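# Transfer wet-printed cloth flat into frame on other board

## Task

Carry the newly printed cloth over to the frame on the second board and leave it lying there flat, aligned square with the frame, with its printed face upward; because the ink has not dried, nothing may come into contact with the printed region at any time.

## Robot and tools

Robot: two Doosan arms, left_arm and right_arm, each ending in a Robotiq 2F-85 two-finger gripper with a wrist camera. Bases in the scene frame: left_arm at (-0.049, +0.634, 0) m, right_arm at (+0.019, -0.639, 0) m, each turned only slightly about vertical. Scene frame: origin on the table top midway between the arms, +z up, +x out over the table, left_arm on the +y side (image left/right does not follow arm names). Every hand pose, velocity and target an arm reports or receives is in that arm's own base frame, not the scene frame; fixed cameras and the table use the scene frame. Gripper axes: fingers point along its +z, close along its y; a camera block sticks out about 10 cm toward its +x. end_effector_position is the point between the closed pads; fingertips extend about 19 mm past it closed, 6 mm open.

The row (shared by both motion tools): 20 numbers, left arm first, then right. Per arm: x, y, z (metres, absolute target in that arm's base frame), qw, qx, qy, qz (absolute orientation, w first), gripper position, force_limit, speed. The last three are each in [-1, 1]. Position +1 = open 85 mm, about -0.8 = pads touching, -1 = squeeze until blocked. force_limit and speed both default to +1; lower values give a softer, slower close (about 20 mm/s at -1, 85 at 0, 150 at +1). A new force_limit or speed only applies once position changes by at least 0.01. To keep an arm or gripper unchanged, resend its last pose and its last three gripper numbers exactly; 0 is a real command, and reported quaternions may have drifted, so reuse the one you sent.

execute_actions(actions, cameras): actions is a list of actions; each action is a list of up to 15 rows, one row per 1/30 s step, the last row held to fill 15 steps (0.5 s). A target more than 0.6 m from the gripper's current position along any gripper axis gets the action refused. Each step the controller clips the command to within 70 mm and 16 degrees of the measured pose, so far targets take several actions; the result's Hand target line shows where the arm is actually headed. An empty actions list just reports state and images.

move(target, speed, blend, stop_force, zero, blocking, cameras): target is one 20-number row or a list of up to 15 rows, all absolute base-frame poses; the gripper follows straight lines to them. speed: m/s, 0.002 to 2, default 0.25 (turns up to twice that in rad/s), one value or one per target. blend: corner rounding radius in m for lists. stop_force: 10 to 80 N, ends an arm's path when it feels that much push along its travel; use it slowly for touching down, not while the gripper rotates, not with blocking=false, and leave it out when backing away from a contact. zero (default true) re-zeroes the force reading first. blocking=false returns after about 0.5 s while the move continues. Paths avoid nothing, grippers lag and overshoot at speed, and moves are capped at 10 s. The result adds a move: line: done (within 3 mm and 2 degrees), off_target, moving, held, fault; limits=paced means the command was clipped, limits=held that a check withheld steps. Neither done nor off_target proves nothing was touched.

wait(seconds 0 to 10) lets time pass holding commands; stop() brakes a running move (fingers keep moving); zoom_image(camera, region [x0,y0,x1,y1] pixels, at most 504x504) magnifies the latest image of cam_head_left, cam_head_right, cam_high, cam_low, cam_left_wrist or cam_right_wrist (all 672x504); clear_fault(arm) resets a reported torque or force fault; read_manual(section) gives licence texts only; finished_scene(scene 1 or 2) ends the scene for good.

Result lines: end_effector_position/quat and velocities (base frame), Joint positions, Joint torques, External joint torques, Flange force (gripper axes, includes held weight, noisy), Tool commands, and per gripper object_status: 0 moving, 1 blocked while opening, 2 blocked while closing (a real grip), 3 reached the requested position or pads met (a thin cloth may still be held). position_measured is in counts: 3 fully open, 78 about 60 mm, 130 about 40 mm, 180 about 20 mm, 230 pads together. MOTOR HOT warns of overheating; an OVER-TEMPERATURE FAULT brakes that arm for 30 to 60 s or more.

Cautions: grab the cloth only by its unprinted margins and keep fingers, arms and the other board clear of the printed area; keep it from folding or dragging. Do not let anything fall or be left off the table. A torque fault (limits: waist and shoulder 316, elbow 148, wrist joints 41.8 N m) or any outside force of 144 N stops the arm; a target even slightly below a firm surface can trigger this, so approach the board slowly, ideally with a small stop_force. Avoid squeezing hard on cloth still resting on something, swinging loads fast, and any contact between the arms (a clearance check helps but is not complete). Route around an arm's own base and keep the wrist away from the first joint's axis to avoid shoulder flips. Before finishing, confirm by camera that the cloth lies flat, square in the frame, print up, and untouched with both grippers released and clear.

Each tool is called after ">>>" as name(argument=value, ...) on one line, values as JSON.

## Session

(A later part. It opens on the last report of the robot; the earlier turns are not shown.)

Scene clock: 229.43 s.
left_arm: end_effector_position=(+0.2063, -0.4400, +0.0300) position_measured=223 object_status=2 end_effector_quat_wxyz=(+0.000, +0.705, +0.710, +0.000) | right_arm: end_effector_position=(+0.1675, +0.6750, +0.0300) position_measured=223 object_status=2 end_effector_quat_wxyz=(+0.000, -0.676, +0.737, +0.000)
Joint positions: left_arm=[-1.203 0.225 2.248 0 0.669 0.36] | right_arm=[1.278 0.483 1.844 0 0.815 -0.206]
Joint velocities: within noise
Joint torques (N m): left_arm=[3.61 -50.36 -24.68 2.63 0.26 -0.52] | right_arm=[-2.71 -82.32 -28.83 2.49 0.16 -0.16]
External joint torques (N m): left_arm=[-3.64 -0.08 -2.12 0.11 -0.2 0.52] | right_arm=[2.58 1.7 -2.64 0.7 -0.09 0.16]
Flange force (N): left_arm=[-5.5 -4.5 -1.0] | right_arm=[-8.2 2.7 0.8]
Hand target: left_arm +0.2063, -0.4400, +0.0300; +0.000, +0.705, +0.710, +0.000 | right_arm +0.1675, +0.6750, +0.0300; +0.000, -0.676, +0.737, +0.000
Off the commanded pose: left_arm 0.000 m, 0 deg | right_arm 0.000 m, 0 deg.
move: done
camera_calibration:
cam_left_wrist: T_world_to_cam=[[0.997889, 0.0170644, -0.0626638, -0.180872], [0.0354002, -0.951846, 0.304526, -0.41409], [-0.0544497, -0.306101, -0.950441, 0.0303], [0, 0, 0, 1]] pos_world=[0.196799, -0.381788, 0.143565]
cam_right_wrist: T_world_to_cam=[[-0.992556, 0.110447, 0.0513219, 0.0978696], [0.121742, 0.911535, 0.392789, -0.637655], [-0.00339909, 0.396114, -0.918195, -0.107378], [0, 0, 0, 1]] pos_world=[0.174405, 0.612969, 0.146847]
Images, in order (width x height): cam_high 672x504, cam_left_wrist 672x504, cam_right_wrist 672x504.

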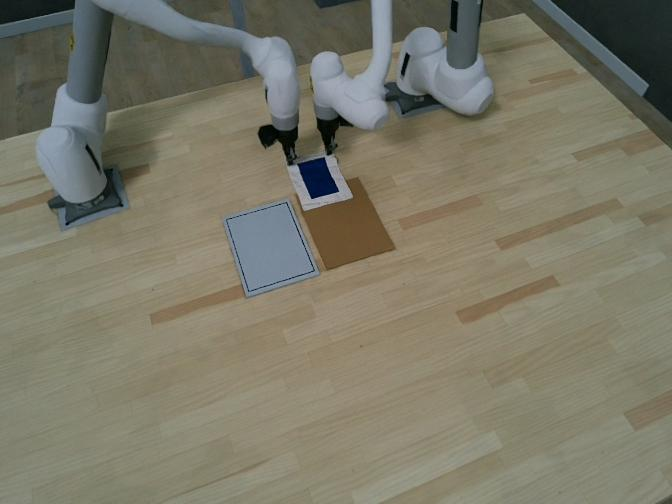

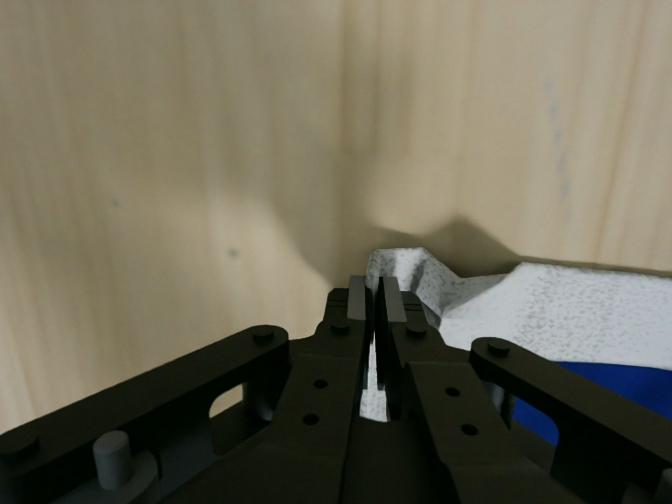

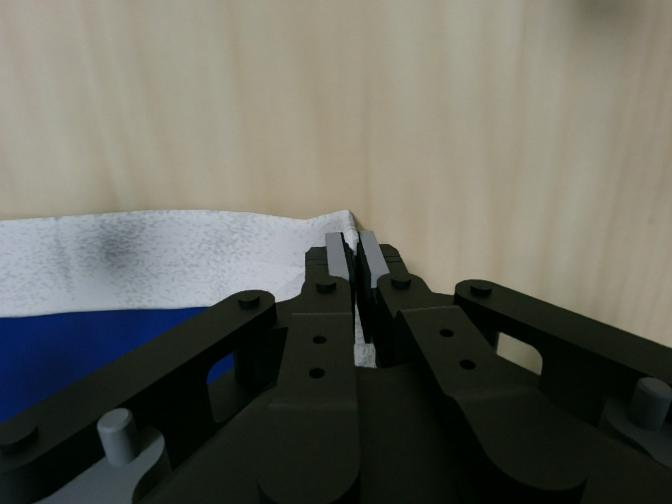

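>>> execute_actions(actions=[])

Scene clock: 234.10 s.
left_arm: end_effector_position=(+0.2063, -0.4400, +0.0300) position_measured=223 object_status=2 end_effector_quat_wxyz=(+0.000, +0.705, +0.710, +0.000) | right_arm: end_effector_position=(+0.1675, +0.6750, +0.0300) position_measured=223 object_status=2 end_effector_quat_wxyz=(+0.000, -0.676, +0.737, +0.000)
Joint positions: left_arm=[-1.203 0.225 2.248 0 0.669 0.36] | right_arm=[1.278 0.483 1.844 0 0.815 -0.206]
Joint velocities: within noise
Joint torques (N m): left_arm=[3.38 -50.42 -24.83 2.59 0.23 -0.56] | right_arm=[-2.41 -82.92 -28.78 2.52 0.17 -0.16]
External joint torques (N m): left_arm=[-3.51 0.01 -1.99 0.15 -0.17 0.56] | right_arm=[2.34 2.38 -2.63 0.67 -0.1 0.16]
Flange force (N): left_arm=[-5.3 -4.2 -0.8] | right_arm=[-8.9 2.2 1.6]
Hand target: left_arm +0.2063, -0.4400, +0.0300; +0.000, +0.705, +0.710, +0.000 | right_arm +0.1675, +0.6750, +0.0300; +0.000, -0.676, +0.737, +0.000
Tool commands: left_gripper/position=-1.0 left_gripper/force_limit=-0.6 left_gripper/speed=-1.0 right_gripper/position=-1.0 right_gripper/force_limit=-0.6 right_gripper/speed=-1.0
Off the commanded pose: left_arm 0.000 m, 0 deg | right_arm 0.000 m, 0 deg.
camera_calibration:
cam_left_wrist: T_world_to_cam=[[0.997892, 0.016966, -0.0626332, -0.180921], [0.0352973, -0.951848, 0.304532, -0.41404], [-0.0544506, -0.306101, -0.950441, 0.0302053], [0, 0, 0, 1]] pos_world=[0.196799, -0.381788, 0.143465]
cam_right_wrist: T_world_to_cam=[[-0.992556, 0.110412, 0.0514031, 0.0978791], [0.121741, 0.911576, 0.392694, -0.637666], [-0.0034995, 0.396029, -0.918231, -0.107303], [0, 0, 0, 1]] pos_world=[0.174405, 0.612969, 0.146847]

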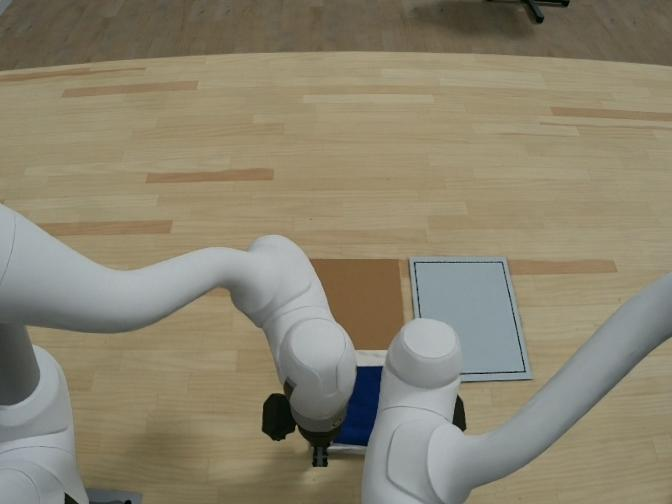

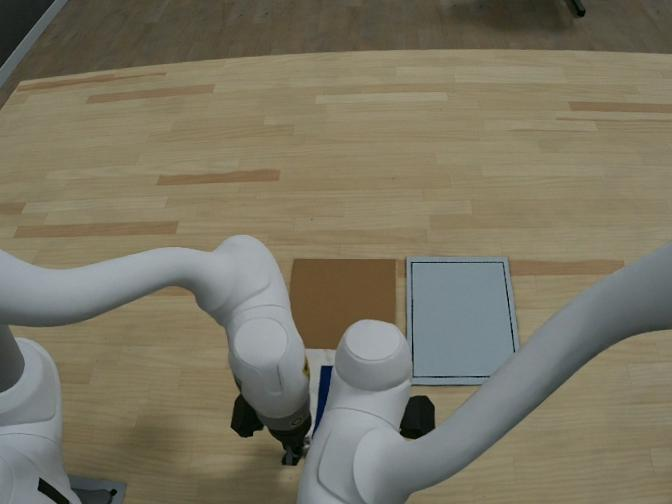

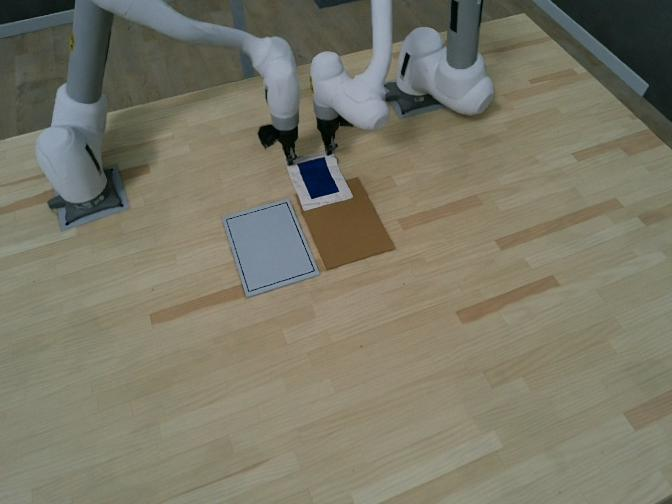

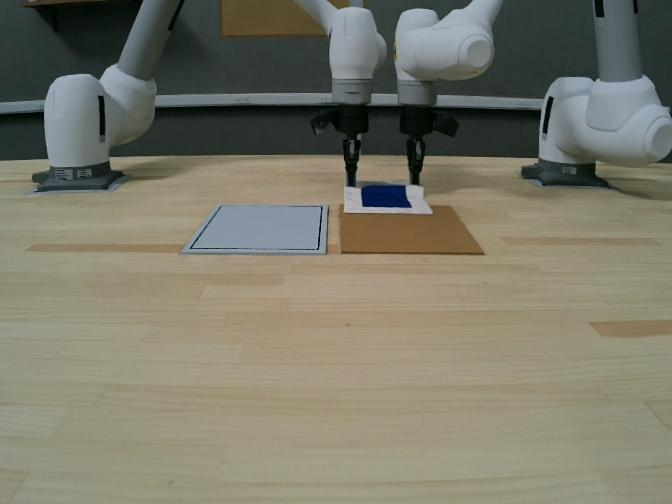

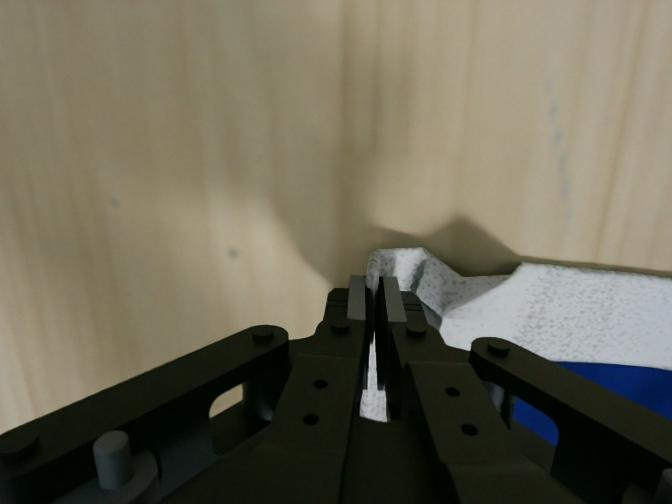

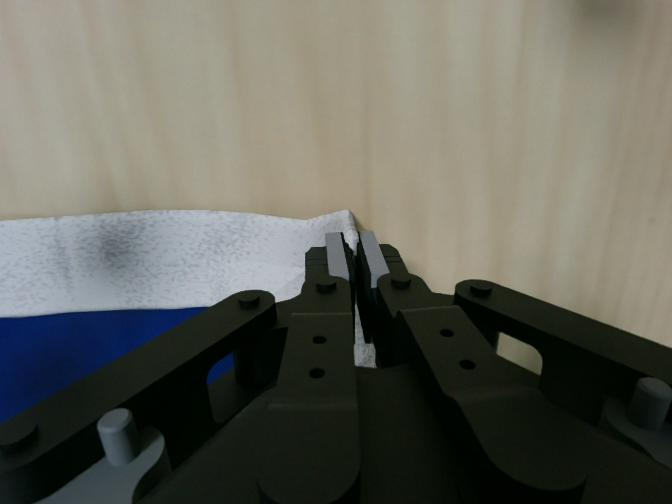

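>>> move(target=[[0.2063,-0.44,0.03,0,0.7046,0.7096,0,-0.62,-0.6,-1,0.1675,0.675,0.03,0,0.6757,-0.7372,0,-0.62,-0.6,-1],[0.2063,-0.44,0.05,0,0.7046,0.7096,0,-0.62,-0.6,-1,0.1675,0.675,0.05,0,0.6757,-0.7372,0,-0.62,-0.6,-1],[0.2063,-0.44,0.15,0,0.7046,0.7096,0,-0.62,-0.6,-1,0.1675,0.675,0.15,0,0.6757,-0.7372,0,-0.62,-0.6,-1]], speed=[0.02,0.02,0.1])

Scene clock: 239.40 s.
left_arm: end_effector_position=(+0.2063, -0.4400, +0.1500) position_measured=208 object_status=3 end_effector_quat_wxyz=(+0.000, +0.705, +0.710, +0.000) | right_arm: end_effector_position=(+0.1675, +0.6750, +0.1500) position_measured=208 object_status=3 end_effector_quat_wxyz=(+0.000, -0.676, +0.737, +0.000)
Joint positions: left_arm=[-1.203 0.058 2.151 0 0.932 0.36] | right_arm=[1.278 0.361 1.763 0 1.017 -0.206]
Joint velocities: within noise
Joint torques (N m): left_arm=[3.44 -41.46 -32.18 3.4 0.14 -0.58] | right_arm=[-2.67 -78.77 -35.35 3.05 0.11 -0.18]
External joint torques (N m): left_arm=[-3.49 0.61 -2.53 0.16 -0.07 0.58] | right_arm=[2.72 4.27 -1.49 0.68 -0.05 0.18]
Flange force (N): left_arm=[-6.8 -3.5 -1.6] | right_arm=[-9.7 2.7 2.5]
Hand target: left_arm +0.2063, -0.4400, +0.1500; +0.000, +0.705, +0.710, +0.000 | right_arm +0.1675, +0.6750, +0.1500; +0.000, -0.676, +0.737, +0.000
Off the commanded pose: left_arm 0.000 m, 0 deg | right_arm 0.000 m, 0 deg.
move: done
camera_calibration:
cam_left_wrist: T_world_to_cam=[[0.997892, 0.016973, -0.0626334, -0.173402], [0.0352988, -0.951877, 0.304441, -0.450571], [-0.0544521, -0.30601, -0.95047, 0.144301], [0, 0, 0, 1]] pos_world=[0.196799, -0.381788, 0.263465]
cam_right_wrist: T_world_to_cam=[[-0.992556, 0.110412, 0.0514031, 0.0917108], [0.121741, 0.911576, 0.392694, -0.68479], [-0.0034995, 0.396029, -0.918231, 0.00288433], [0, 0, 0, 1]] pos_world=[0.174405, 0.612969, 0.266847]

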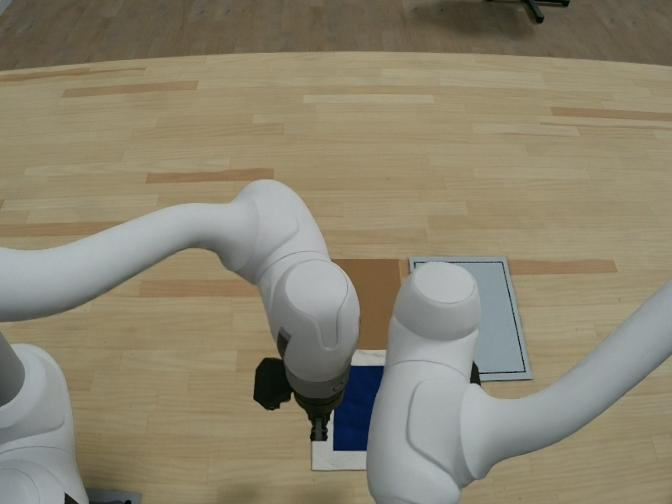

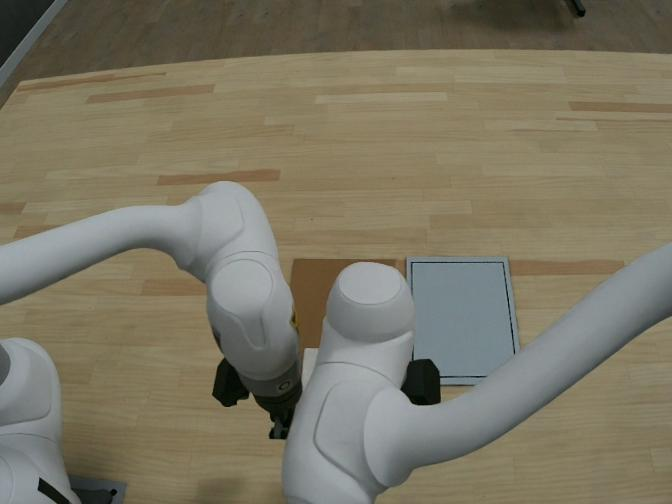

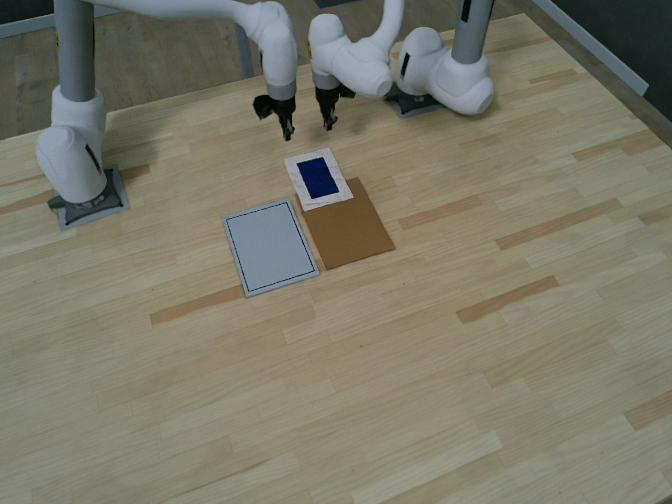

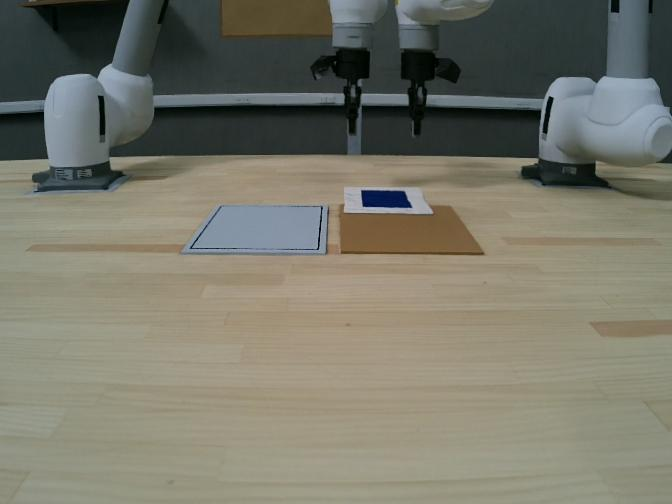

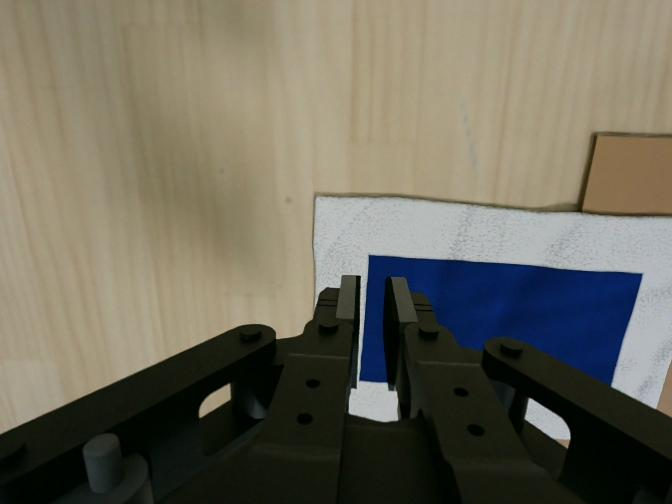

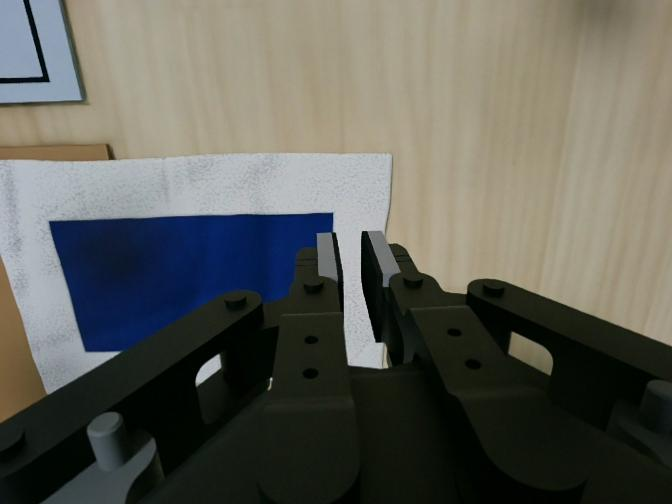

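>>> move(target=[[0.2063,-0.44,0.25,0,0.7046,0.7096,0,-0.62,-0.6,-1,0.1675,0.675,0.25,0,0.6757,-0.7372,0,-0.62,-0.6,-1],[0.4502,-0.5716,0.25,0,1,0.0035,0,-0.3,-0.6,-1,0.1912,0.678,0.25,0,-0.0434,-0.99906,0,-0.3,-0.6,-1]], speed=0.25)

Scene clock: 256.67 s.
left_arm: end_effector_position=(+0.4502, -0.5716, +0.2500) position_measured=167 object_status=0 end_effector_quat_wxyz=(+0.000, +1.000, +0.004, +0.000) | right_arm: end_effector_position=(+0.1912, +0.6780, +0.2500) position_measured=167 object_status=0 end_effector_quat_wxyz=(+0.000, +0.043, +0.999, +0.000)
Joint positions: left_arm=[-0.951 0.336 1.599 0 1.206 2.184] | right_arm=[1.247 0.301 1.647 0 1.193 1.334]
Joint velocities: within noise
Joint torques (N m): left_arm=[3.47 -75.14 -37.94 4.07 0.06 -0.58] | right_arm=[-2.62 -76.33 -38.9 3.47 0.04 -0.19]
External joint torques (N m): left_arm=[-3.54 -0.57 -2.64 0.11 -0.11 0.58] | right_arm=[2.43 4.61 -1.41 0.69 -0.03 0.19]
Flange force (N): left_arm=[-0.5 6.0 -3.1] | right_arm=[1.8 10.5 1.2]
Hand target: left_arm +0.4502, -0.5716, +0.2500; +0.000, +1.000, +0.003, +0.000 | right_arm +0.1912, +0.6780, +0.2500; +0.000, +0.043, +0.999, +0.000
Off the commanded pose: left_arm 0.000 m, 0 deg | right_arm 0.000 m, 0 deg.
move: done
camera_calibration:
cam_left_wrist: T_world_to_cam=[[0.016966, -0.997892, -0.0626332, -0.546775], [-0.951848, -0.0352973, 0.304532, 0.353404], [-0.306101, 0.0544506, -0.950441, 0.531684], [0, 0, 0, 1]] pos_world=[0.508412, -0.562099, 0.363465]
cam_right_wrist: T_world_to_cam=[[0.110322, 0.992568, 0.0513646, -0.6992], [0.911586, -0.121643, 0.3927, -0.180176], [0.39603, 0.00350001, -0.918231, 0.283347], [0, 0, 0, 1]] pos_world=[0.129169, 0.671095, 0.366847]

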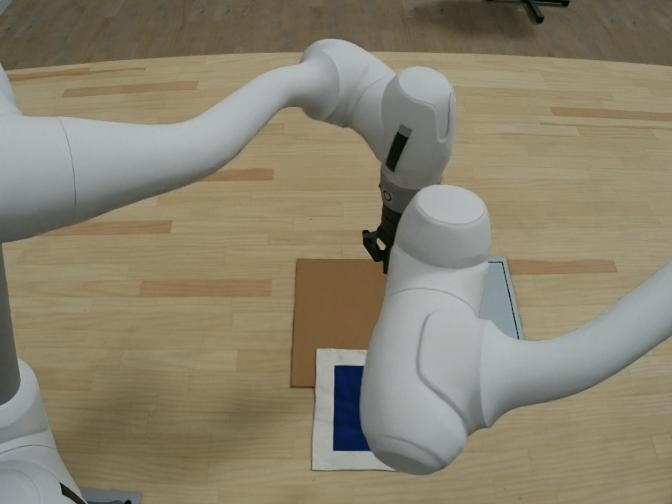

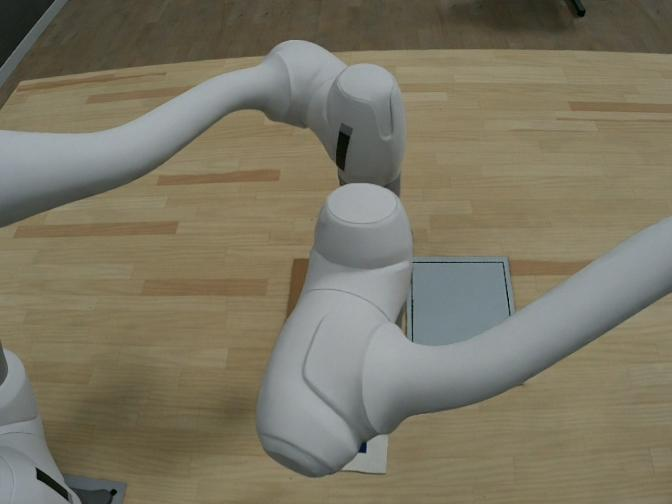

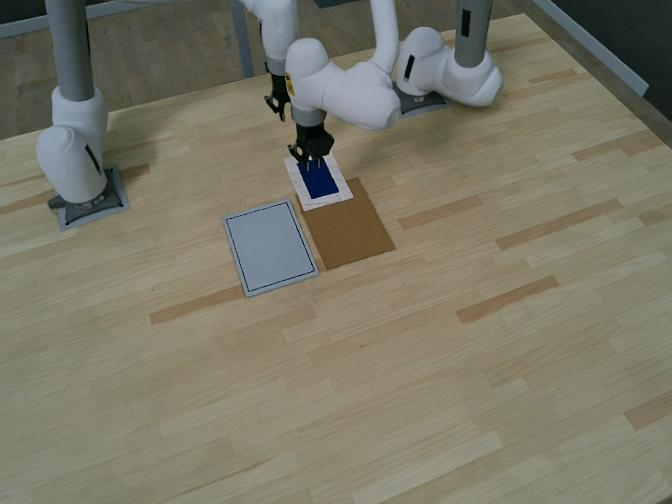

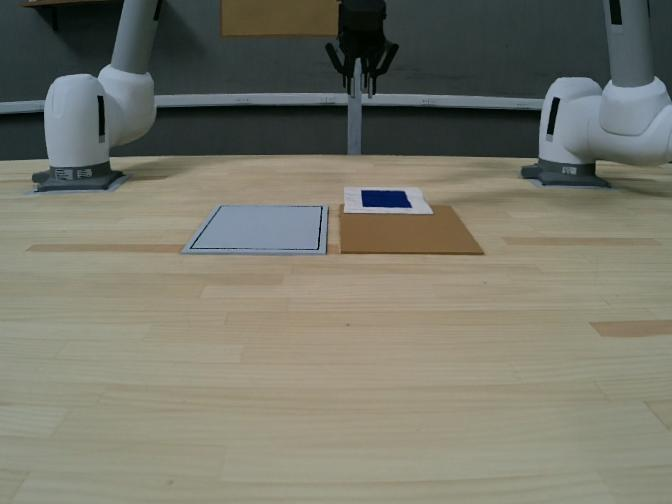

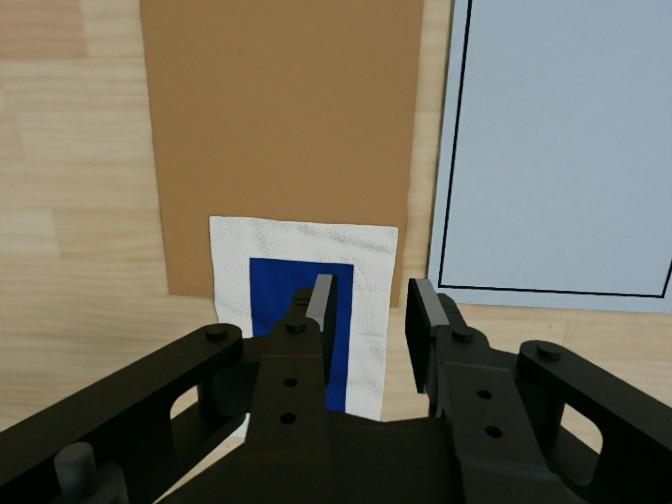

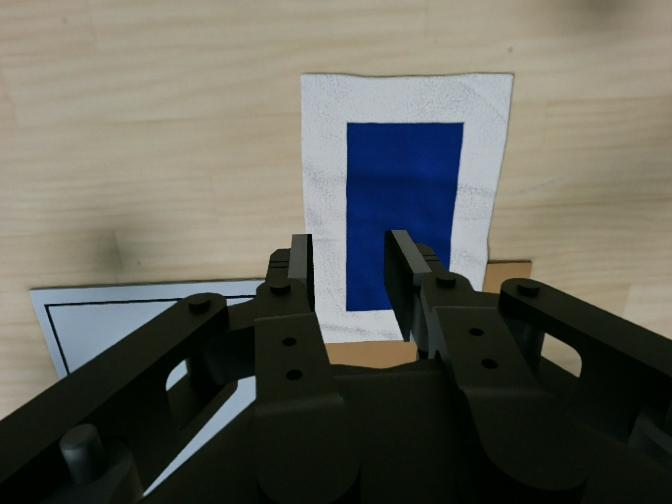

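>>> move(target=[0.404,-0.59,0.1,0,1,0.0035,0,-0.3,-0.6,-1,0.147,0.671,0.1,0,-0.0434,-0.99906,0,-0.3,-0.6,-1], cameras=["cam_left_wrist","cam_right_wrist"])

>>> zoom_image(camera="cam_left_wrist", region=[200, 150, 500, 375])

>>> zoom_image(camera="cam_right_wrist", region=[200, 150, 500, 375])

Scene clock: 266.77 s.
left_arm: end_effector_position=(+0.4040, -0.5901, +0.1001) position_measured=167 object_status=3 end_effector_quat_wxyz=(+0.000, +1.000, +0.004, +0.000) | right_arm: end_effector_position=(+0.1470, +0.6711, +0.1001) position_measured=167 object_status=3 end_effector_quat_wxyz=(+0.000, +0.043, +0.999, +0.000)
Joint positions: left_arm=[-1.019 0.434 1.761 0 0.947 2.116] | right_arm=[1.305 0.396 1.819 0 0.926 1.392]
Joint velocities: within noise
Joint torques (N m): left_arm=[3.46 -80.23 -33.03 3.49 0.06 -0.56] | right_arm=[-2.72 -79.89 -33.46 2.93 0.07 -0.18]
External joint torques (N m): left_arm=[-3.44 0.34 -2.21 0.14 -0.11 0.56] | right_arm=[2.82 4.45 -1.11 0.65 -0.07 0.18]
Flange force (N): left_arm=[-0.7 6.2 -1.0] | right_arm=[3.3 8.9 3.8]
Hand target: left_arm +0.4040, -0.5900, +0.1000; +0.000, +1.000, +0.003, +0.000 | right_arm +0.1470, +0.6710, +0.1000; +0.000, +0.043, +0.999, +0.000
Off the commanded pose: left_arm 0.000 m, 0 deg | right_arm 0.000 m, 0 deg.
move: done
camera_calibration:
cam_left_wrist: T_world_to_cam=[[0.0171467, -0.997905, -0.0623782, -0.573887], [-0.951814, -0.0353967, 0.304627, 0.354334], [-0.306197, 0.0541491, -0.950427, 0.375938], [0, 0, 0, 1]] pos_world=[0.462211, -0.5805, 0.213564]
cam_right_wrist: T_world_to_cam=[[0.110463, 0.992544, 0.0515207, -0.679806], [0.911607, -0.121834, 0.392594, -0.081709], [0.395944, 0.00359944, -0.918268, 0.163182], [0, 0, 0, 1]] pos_world=[0.0849691, 0.664195, 0.216947]
Images, in order (width x height): cam_left_wrist 672x504, cam_right_wrist 672x504.

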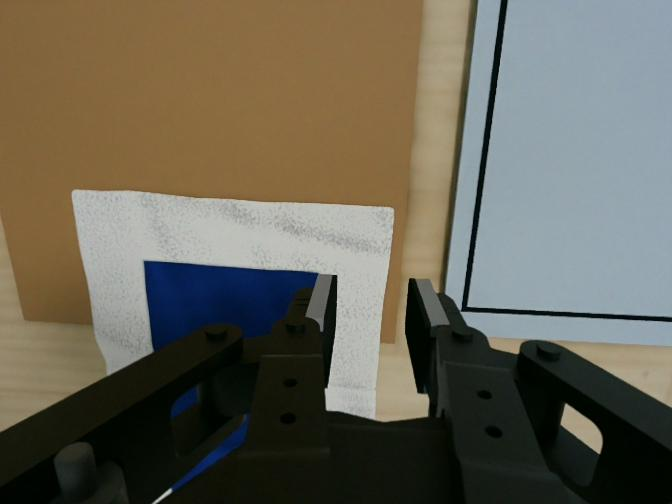

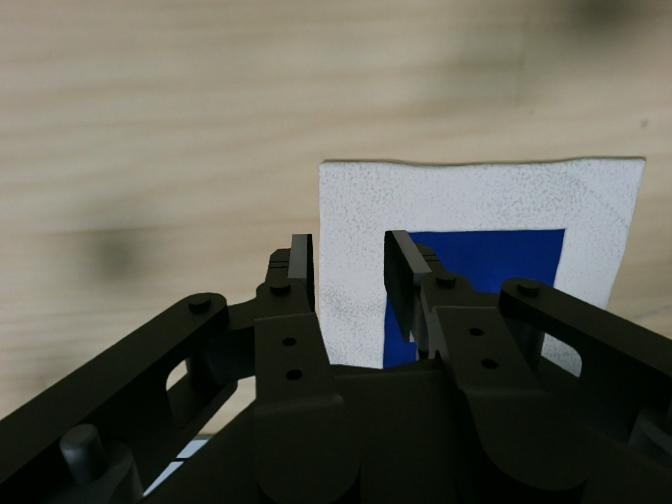

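Scaled by 1.680 from the camera's 672x504 image, which has a finer 960x720 frame.

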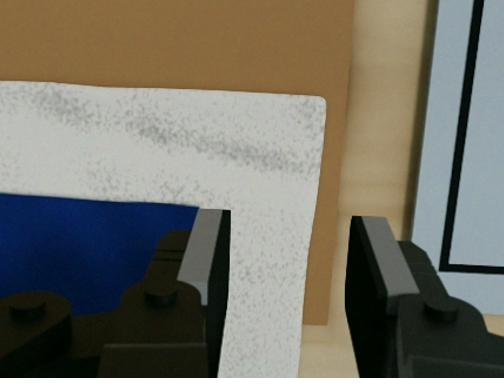

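Scaled by 1.680 from the camera's 672x504 image, which has a finer 960x720 frame.

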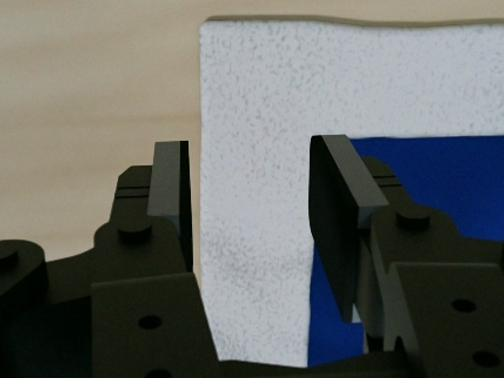

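>>> move(target=[0.407,-0.59,0.038,0,1,0.0035,0,-0.3,-0.6,-1,0.144,0.672,0.035,0,-0.0434,-0.99906,0,-0.3,-0.6,-1], speed=0.08, cameras=["cam_left_wrist","cam_right_wrist"])

>>> move(target=[0.407,-0.59,0.02,0,1,0.0035,0,-0.3,-0.6,-1,0.144,0.672,0.015,0,-0.0434,-0.99906,0,-0.3,-0.6,-1], speed=0.005, stop_force=10, cameras=["cam_left_wrist","cam_right_wrist"])

Scene clock: 270.37 s.
left_arm: end_effector_position=(+0.4070, -0.5900, +0.0380) position_measured=167 object_status=3 end_effector_quat_wxyz=(+0.000, +1.000, +0.003, +0.000) | right_arm: end_effector_position=(+0.1440, +0.6720, +0.0350) position_measured=167 object_status=3 end_effector_quat_wxyz=(+0.000, +0.043, +0.999, +0.000)
Joint positions: left_arm=[-1.015 0.5 1.795 0 0.847 2.12] | right_arm=[1.309 0.467 1.858 0 0.816 1.396]
Joint velocities: within noise
Joint torques (N m): left_arm=[3.21 -82.87 -30.35 3.21 0.05 -0.57] | right_arm=[-2.59 -83.88 -30.61 2.61 0.04 -0.2]
External joint torques (N m): left_arm=[-3.25 -0.54 -2.18 0.14 -0.1 0.57] | right_arm=[2.37 4.84 -0.86 0.65 -0.03 0.2]
Flange force (N): left_arm=[-1.0 5.1 -1.6] | right_arm=[2.7 8.3 5.2]
Hand target: left_arm +0.4070, -0.5900, +0.0380; +0.000, +1.000, +0.003, +0.000 | right_arm +0.1440, +0.6720, +0.0350; +0.000, +0.043, +0.999, +0.000
Off the commanded pose: left_arm 0.000 m, 0 deg | right_arm 0.000 m, 0 deg.
move: done
camera_calibration:
cam_left_wrist: T_world_to_cam=[[0.0168717, -0.997896, -0.062602, -0.577638], [-0.951879, -0.0351929, 0.304447, 0.376253], [-0.306009, 0.054453, -0.95047, 0.318027], [0, 0, 0, 1]] pos_world=[0.465212, -0.580499, 0.151565]
cam_right_wrist: T_world_to_cam=[[0.110283, 0.992567, 0.051456, -0.677005], [0.911591, -0.121643, 0.392689, -0.0534471], [0.396029, 0.0036, -0.918231, 0.104574], [0, 0, 0, 1]] pos_world=[0.0819694, 0.665095, 0.151847]
Images, in order (width x height): cam_left_wrist 672x504, cam_right_wrist 672x504.

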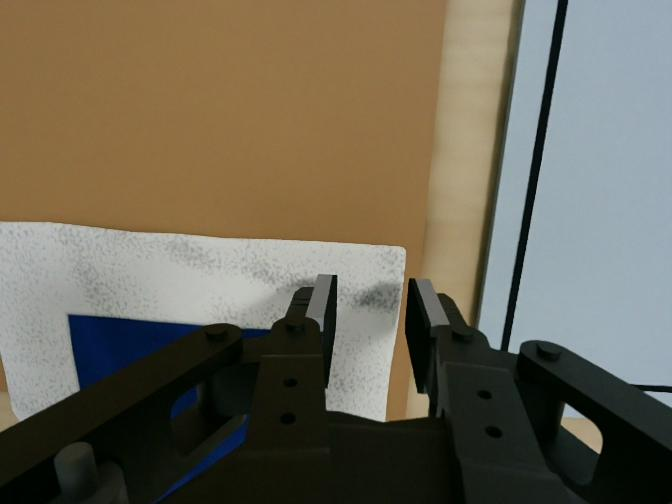

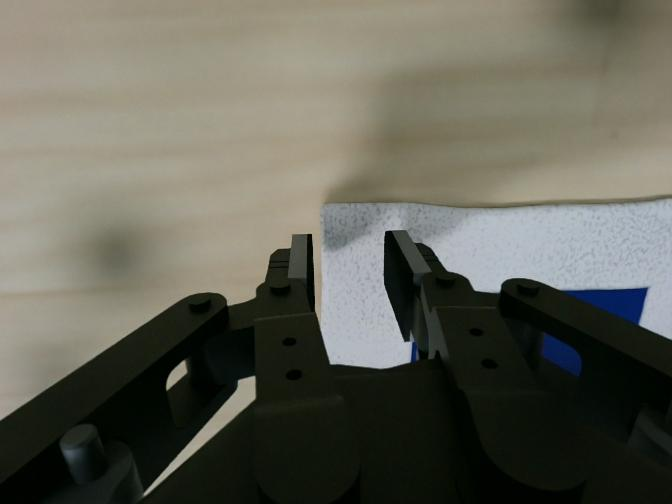

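Scene clock: 273.53 s.
left_arm: end_effector_position=(+0.4070, -0.5901, +0.0274) position_measured=167 object_status=3 end_effector_quat_wxyz=(+0.000, +1.000, +0.003, +0.000) | right_arm: end_effector_position=(+0.1440, +0.6721, +0.0222) position_measured=167 object_status=3 end_effector_quat_wxyz=(+0.000, +0.043, +0.999, +0.000)
Joint positions: left_arm=[-1.015 0.512 1.8 0 0.83 2.12] | right_arm=[1.309 0.482 1.865 0 0.795 1.396]
Joint velocities: within noise
Joint torques (N m): left_arm=[3.53 -70.67 -23.5 3.13 -0.37 -0.55] | right_arm=[-2.74 -75.21 -24.88 2.57 0.05 -0.2]
External joint torques (N m): left_arm=[-3.43 -13.97 -8.7 0.19 0.32 0.55] | right_arm=[3.11 -4.82 -5.94 0.63 -0.04 0.2]
Flange force (N): left_arm=[-2.5 3.5 -20.3] | right_arm=[3.9 7.3 -8.5]
Hand target: left_arm +0.4070, -0.5900, +0.0275; +0.000, +1.000, +0.003, +0.000 | right_arm +0.1440, +0.6721, +0.0222; +0.000, +0.043, +0.999, +0.000
Off the commanded pose: left_arm 0.007 m, 0 deg | right_arm 0.007 m, 0 deg.
move: contact (left_arm, right_arm)
camera_calibration:
cam_left_wrist: T_world_to_cam=[[0.0169075, -0.997901, -0.0625088, -0.578435], [-0.951878, -0.0351986, 0.30445, 0.379472], [-0.306011, 0.0543532, -0.950475, 0.307901], [0, 0, 0, 1]] pos_world=[0.465212, -0.580599, 0.140965]
cam_right_wrist: T_world_to_cam=[[0.11024, 0.992567, 0.0515574, -0.676455], [0.91156, -0.121645, 0.392762, -0.0484151], [0.396114, 0.00369957, -0.918194, 0.0927419], [0, 0, 0, 1]] pos_world=[0.0819695, 0.665195, 0.139047]
Images, in order (width x height): cam_left_wrist 672x504, cam_right_wrist 672x504.

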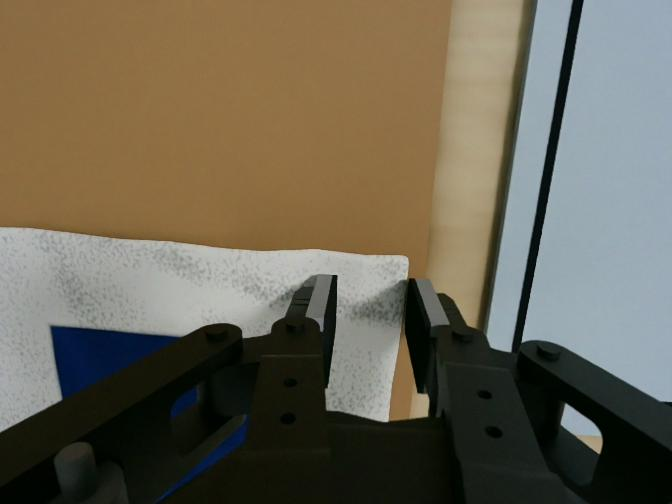

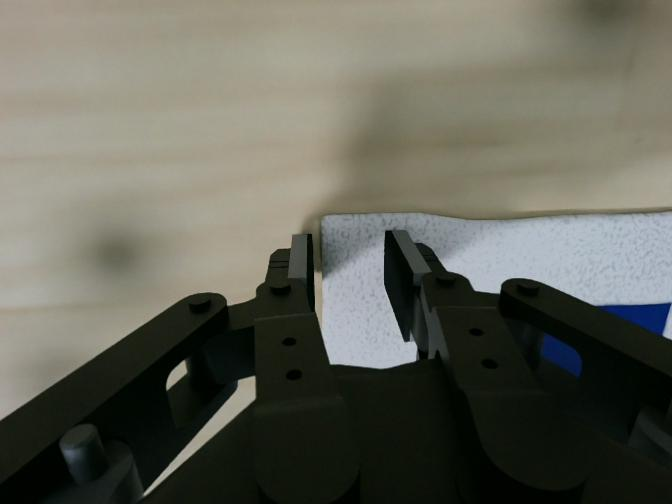

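Raise 0.3 mm and close.

>>> move(target=[[0.407,-0.59,0.0277,0,1,0.0035,0,-0.3,-0.6,-1,0.144,0.672,0.0224,0,-0.0434,-0.99906,0,-0.3,-0.6,-1],[0.407,-0.59,0.0277,0,1,0.0035,0,-1,-0.6,-1,0.144,0.672,0.0224,0,-0.0434,-0.99906,0,-1,-0.6,-1]], speed=0.01)

Scene clock: 276.70 s.
left_arm: end_effector_position=(+0.4070, -0.5900, +0.0277) position_measured=221 object_status=2 end_effector_quat_wxyz=(+0.000, +1.000, +0.003, +0.000) | right_arm: end_effector_position=(+0.1440, +0.6720, +0.0224) position_measured=230 object_status=0 end_effector_quat_wxyz=(+0.000, +0.043, +0.999, +0.000)
Joint positions: left_arm=[-1.015 0.511 1.8 0 0.83 2.12] | right_arm=[1.309 0.481 1.865 0 0.796 1.396]
Joint velocities: within noise
Joint torques (N m): left_arm=[3.21 -61.72 -18.14 2.97 -0.15 -0.59] | right_arm=[-2.59 -74.52 -24.22 2.58 0.02 -0.17]
External joint torques (N m): left_arm=[-3.2 -22.75 -13.98 0.34 0.1 0.59] | right_arm=[2.56 -5.78 -6.79 0.63 -0.02 0.17]
Flange force (N): left_arm=[-2.0 3.5 -32.4] | right_arm=[3.0 7.7 -10.0]
Hand target: left_arm +0.4070, -0.5900, +0.0277; +0.000, +1.000, +0.003, +0.000 | right_arm +0.1440, +0.6720, +0.0224; +0.000, +0.043, +0.999, +0.000
Off the commanded pose: left_arm 0.000 m, 0 deg | right_arm 0.000 m, 0 deg.
move: done
camera_calibration:
cam_left_wrist: T_world_to_cam=[[0.0168717, -0.997896, -0.062602, -0.578283], [-0.951879, -0.0351929, 0.304447, 0.379389], [-0.306009, 0.054453, -0.95047, 0.308237], [0, 0, 0, 1]] pos_world=[0.465212, -0.580499, 0.141265]
cam_right_wrist: T_world_to_cam=[[0.110283, 0.992567, 0.051456, -0.676356], [0.911591, -0.121643, 0.392689, -0.0484992], [0.396029, 0.0036, -0.918231, 0.0930044], [0, 0, 0, 1]] pos_world=[0.0819694, 0.665095, 0.139247]

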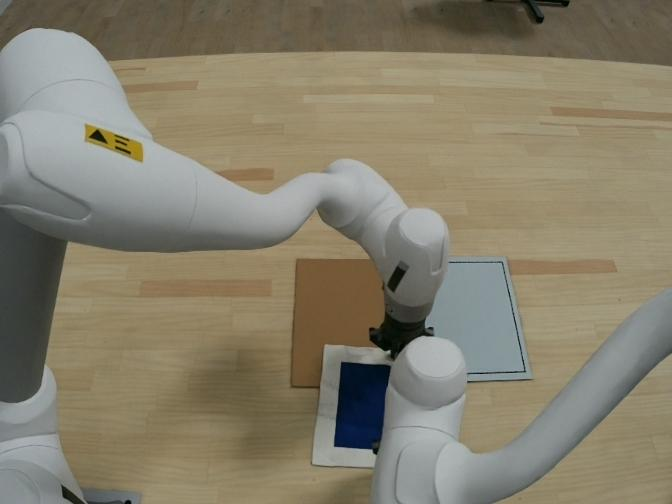

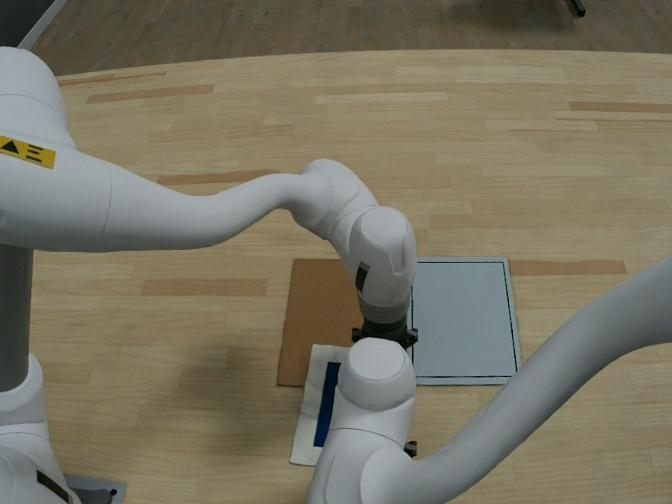

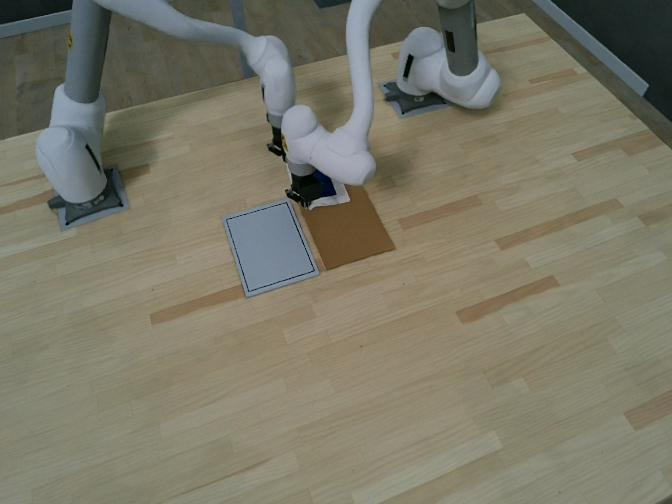

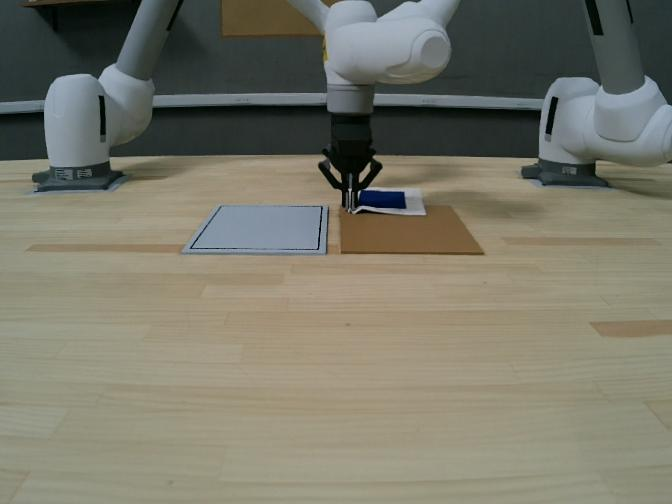

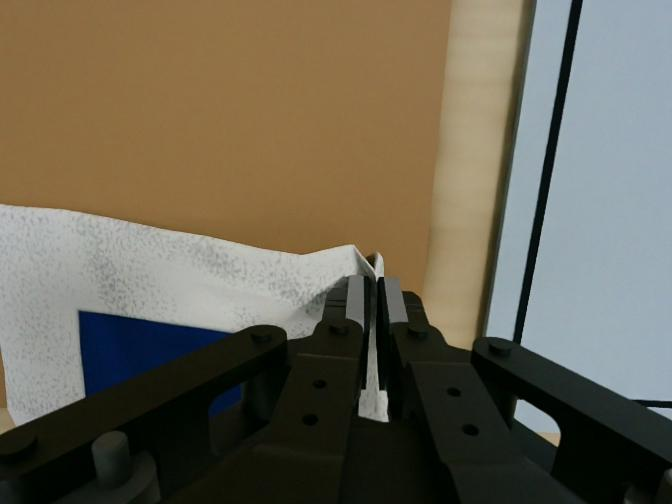

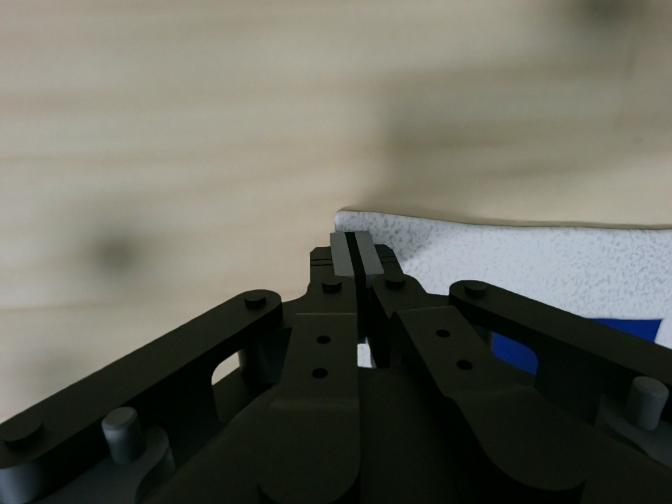

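>>> move(target=[[0.407,-0.59,0.0300,0,1,0.0035,0,-1,-0.6,-1,0.144,0.672,0.035,0,-0.0434,-0.99906,0,-1,-0.6,-1],[0.407,-0.59,0.03,0,1,0.0035,0,-1,-0.6,-1,0.144,0.672,0.035,0,-0.0434,-0.99906,0,-0.3,-0.6,-1]], speed=0.02, cameras=["cam_left_wrist","cam_right_wrist"])

>>> zoom_image(camera="cam_right_wrist", region=[200, 150, 500, 375])

Scene clock: 280.53 s.
left_arm: end_effector_position=(+0.4070, -0.5900, +0.0300) position_measured=221 object_status=2 end_effector_quat_wxyz=(+0.000, +1.000, +0.004, +0.000) | right_arm: end_effector_position=(+0.1440, +0.6720, +0.0350) position_measured=167 object_status=0 end_effector_quat_wxyz=(+0.000, +0.043, +0.999, +0.000)
Joint positions: left_arm=[-1.015 0.509 1.799 0 0.834 2.12] | right_arm=[1.309 0.467 1.858 0 0.817 1.396]
Joint velocities: within noise
Joint torques (N m): left_arm=[3.36 -80.5 -28.52 3.07 -0.13 -0.55] | right_arm=[-2.76 -83.97 -30.58 2.64 0.07 -0.19]
External joint torques (N m): left_arm=[-3.42 -3.34 -3.62 0.24 0.09 0.55] | right_arm=[2.71 4.22 -1.03 0.63 -0.05 0.19]
Flange force (N): left_arm=[-1.4 5.1 -5.6] | right_arm=[3.3 7.9 4.4]
Hand target: left_arm +0.4070, -0.5900, +0.0300; +0.000, +1.000, +0.003, +0.000 | right_arm +0.1440, +0.6720, +0.0350; +0.000, +0.043, +0.999, +0.000
Off the commanded pose: left_arm 0.000 m, 0 deg | right_arm 0.000 m, 0 deg.
move: done
camera_calibration:
cam_left_wrist: T_world_to_cam=[[0.016966, -0.997892, -0.0626332, -0.578183], [-0.951848, -0.0352973, 0.304532, 0.378631], [-0.306101, 0.0544506, -0.950441, 0.310365], [0, 0, 0, 1]] pos_world=[0.465212, -0.580499, 0.143465]
cam_right_wrist: T_world_to_cam=[[0.110322, 0.992568, 0.0513646, -0.676994], [0.911586, -0.121643, 0.3927, -0.0534487], [0.39603, 0.00350001, -0.918231, 0.104641], [0, 0, 0, 1]] pos_world=[0.0819693, 0.665095, 0.151847]
Images, in order (width x height): cam_left_wrist 672x504, cam_right_wrist 672x504.

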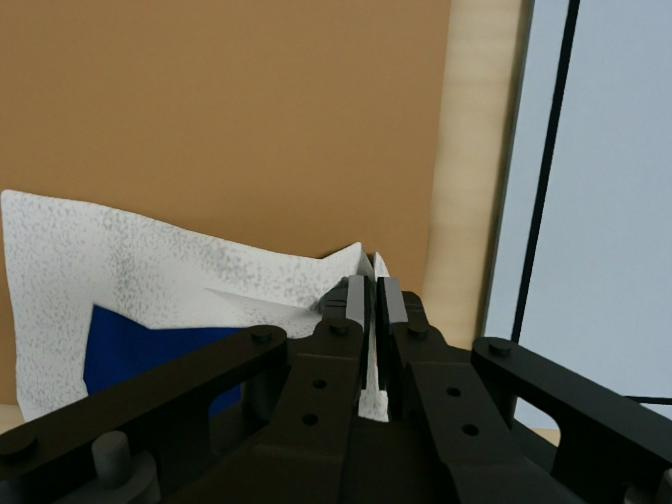

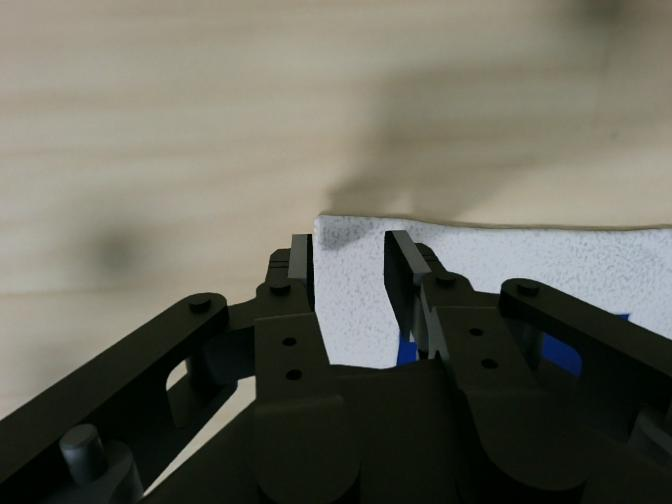

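Scaled by 1.680 from the camera's 672x504 image, which has a finer 960x720 frame.

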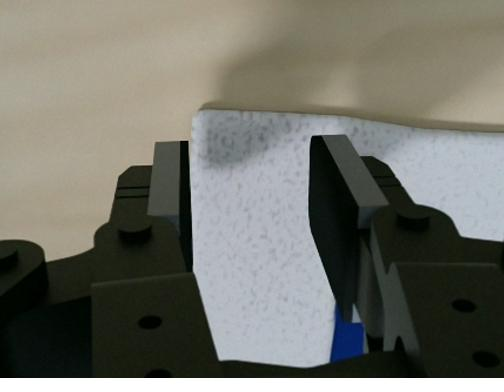

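>>> move(target=[0.407,-0.59,0.03,0,1,0.0035,0,-1,-0.6,-1,0.144,0.670,0.015,0,-0.0434,-0.99906,0,-0.3,-0.6,-1], speed=0.005, stop_force=15, cameras=["cam_right_wrist"])

Scene clock: 285.23 s.
left_arm: end_effector_position=(+0.4070, -0.5900, +0.0300) position_measured=221 object_status=2 end_effector_quat_wxyz=(+0.000, +1.000, +0.004, +0.000) | right_arm: end_effector_position=(+0.1440, +0.6708, +0.0219) position_measured=167 object_status=3 end_effector_quat_wxyz=(+0.000, +0.043, +0.999, +0.000)
Joint positions: left_arm=[-1.015 0.509 1.799 0 0.834 2.12] | right_arm=[1.309 0.481 1.867 0 0.793 1.396]
Joint velocities: within noise
Joint torques (N m): left_arm=[3.2 -80.43 -28.6 3.09 -0.14 -0.6] | right_arm=[-2.9 -68.4 -21.05 2.46 0.09 -0.17]
External joint torques (N m): left_arm=[-3.09 -3.47 -3.49 0.22 0.09 0.6] | right_arm=[2.78 -11.95 -9.97 0.74 -0.09 0.17]
Flange force (N): left_arm=[-1.1 4.5 -5.7] | right_arm=[3.5 6.9 -18.7]
Hand target: left_arm +0.4070, -0.5900, +0.0300; +0.000, +1.000, +0.003, +0.000 | right_arm +0.1440, +0.6708, +0.0219; +0.000, +0.043, +0.999, +0.000
Off the commanded pose: left_arm 0.000 m, 0 deg | right_arm 0.007 m, 0 deg.
move: contact (right_arm)
camera_calibration:
cam_right_wrist: T_world_to_cam=[[0.110331, 0.992555, 0.0515959, -0.675166], [0.911549, -0.121743, 0.392756, -0.0484794], [0.396113, 0.00369906, -0.918194, 0.0924321], [0, 0, 0, 1]] pos_world=[0.0820694, 0.663895, 0.138747]
Images, in order (width x height): cam_right_wrist 672x504.

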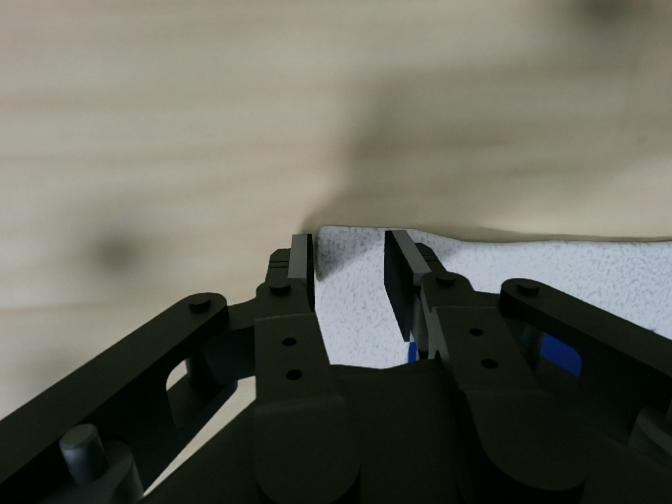

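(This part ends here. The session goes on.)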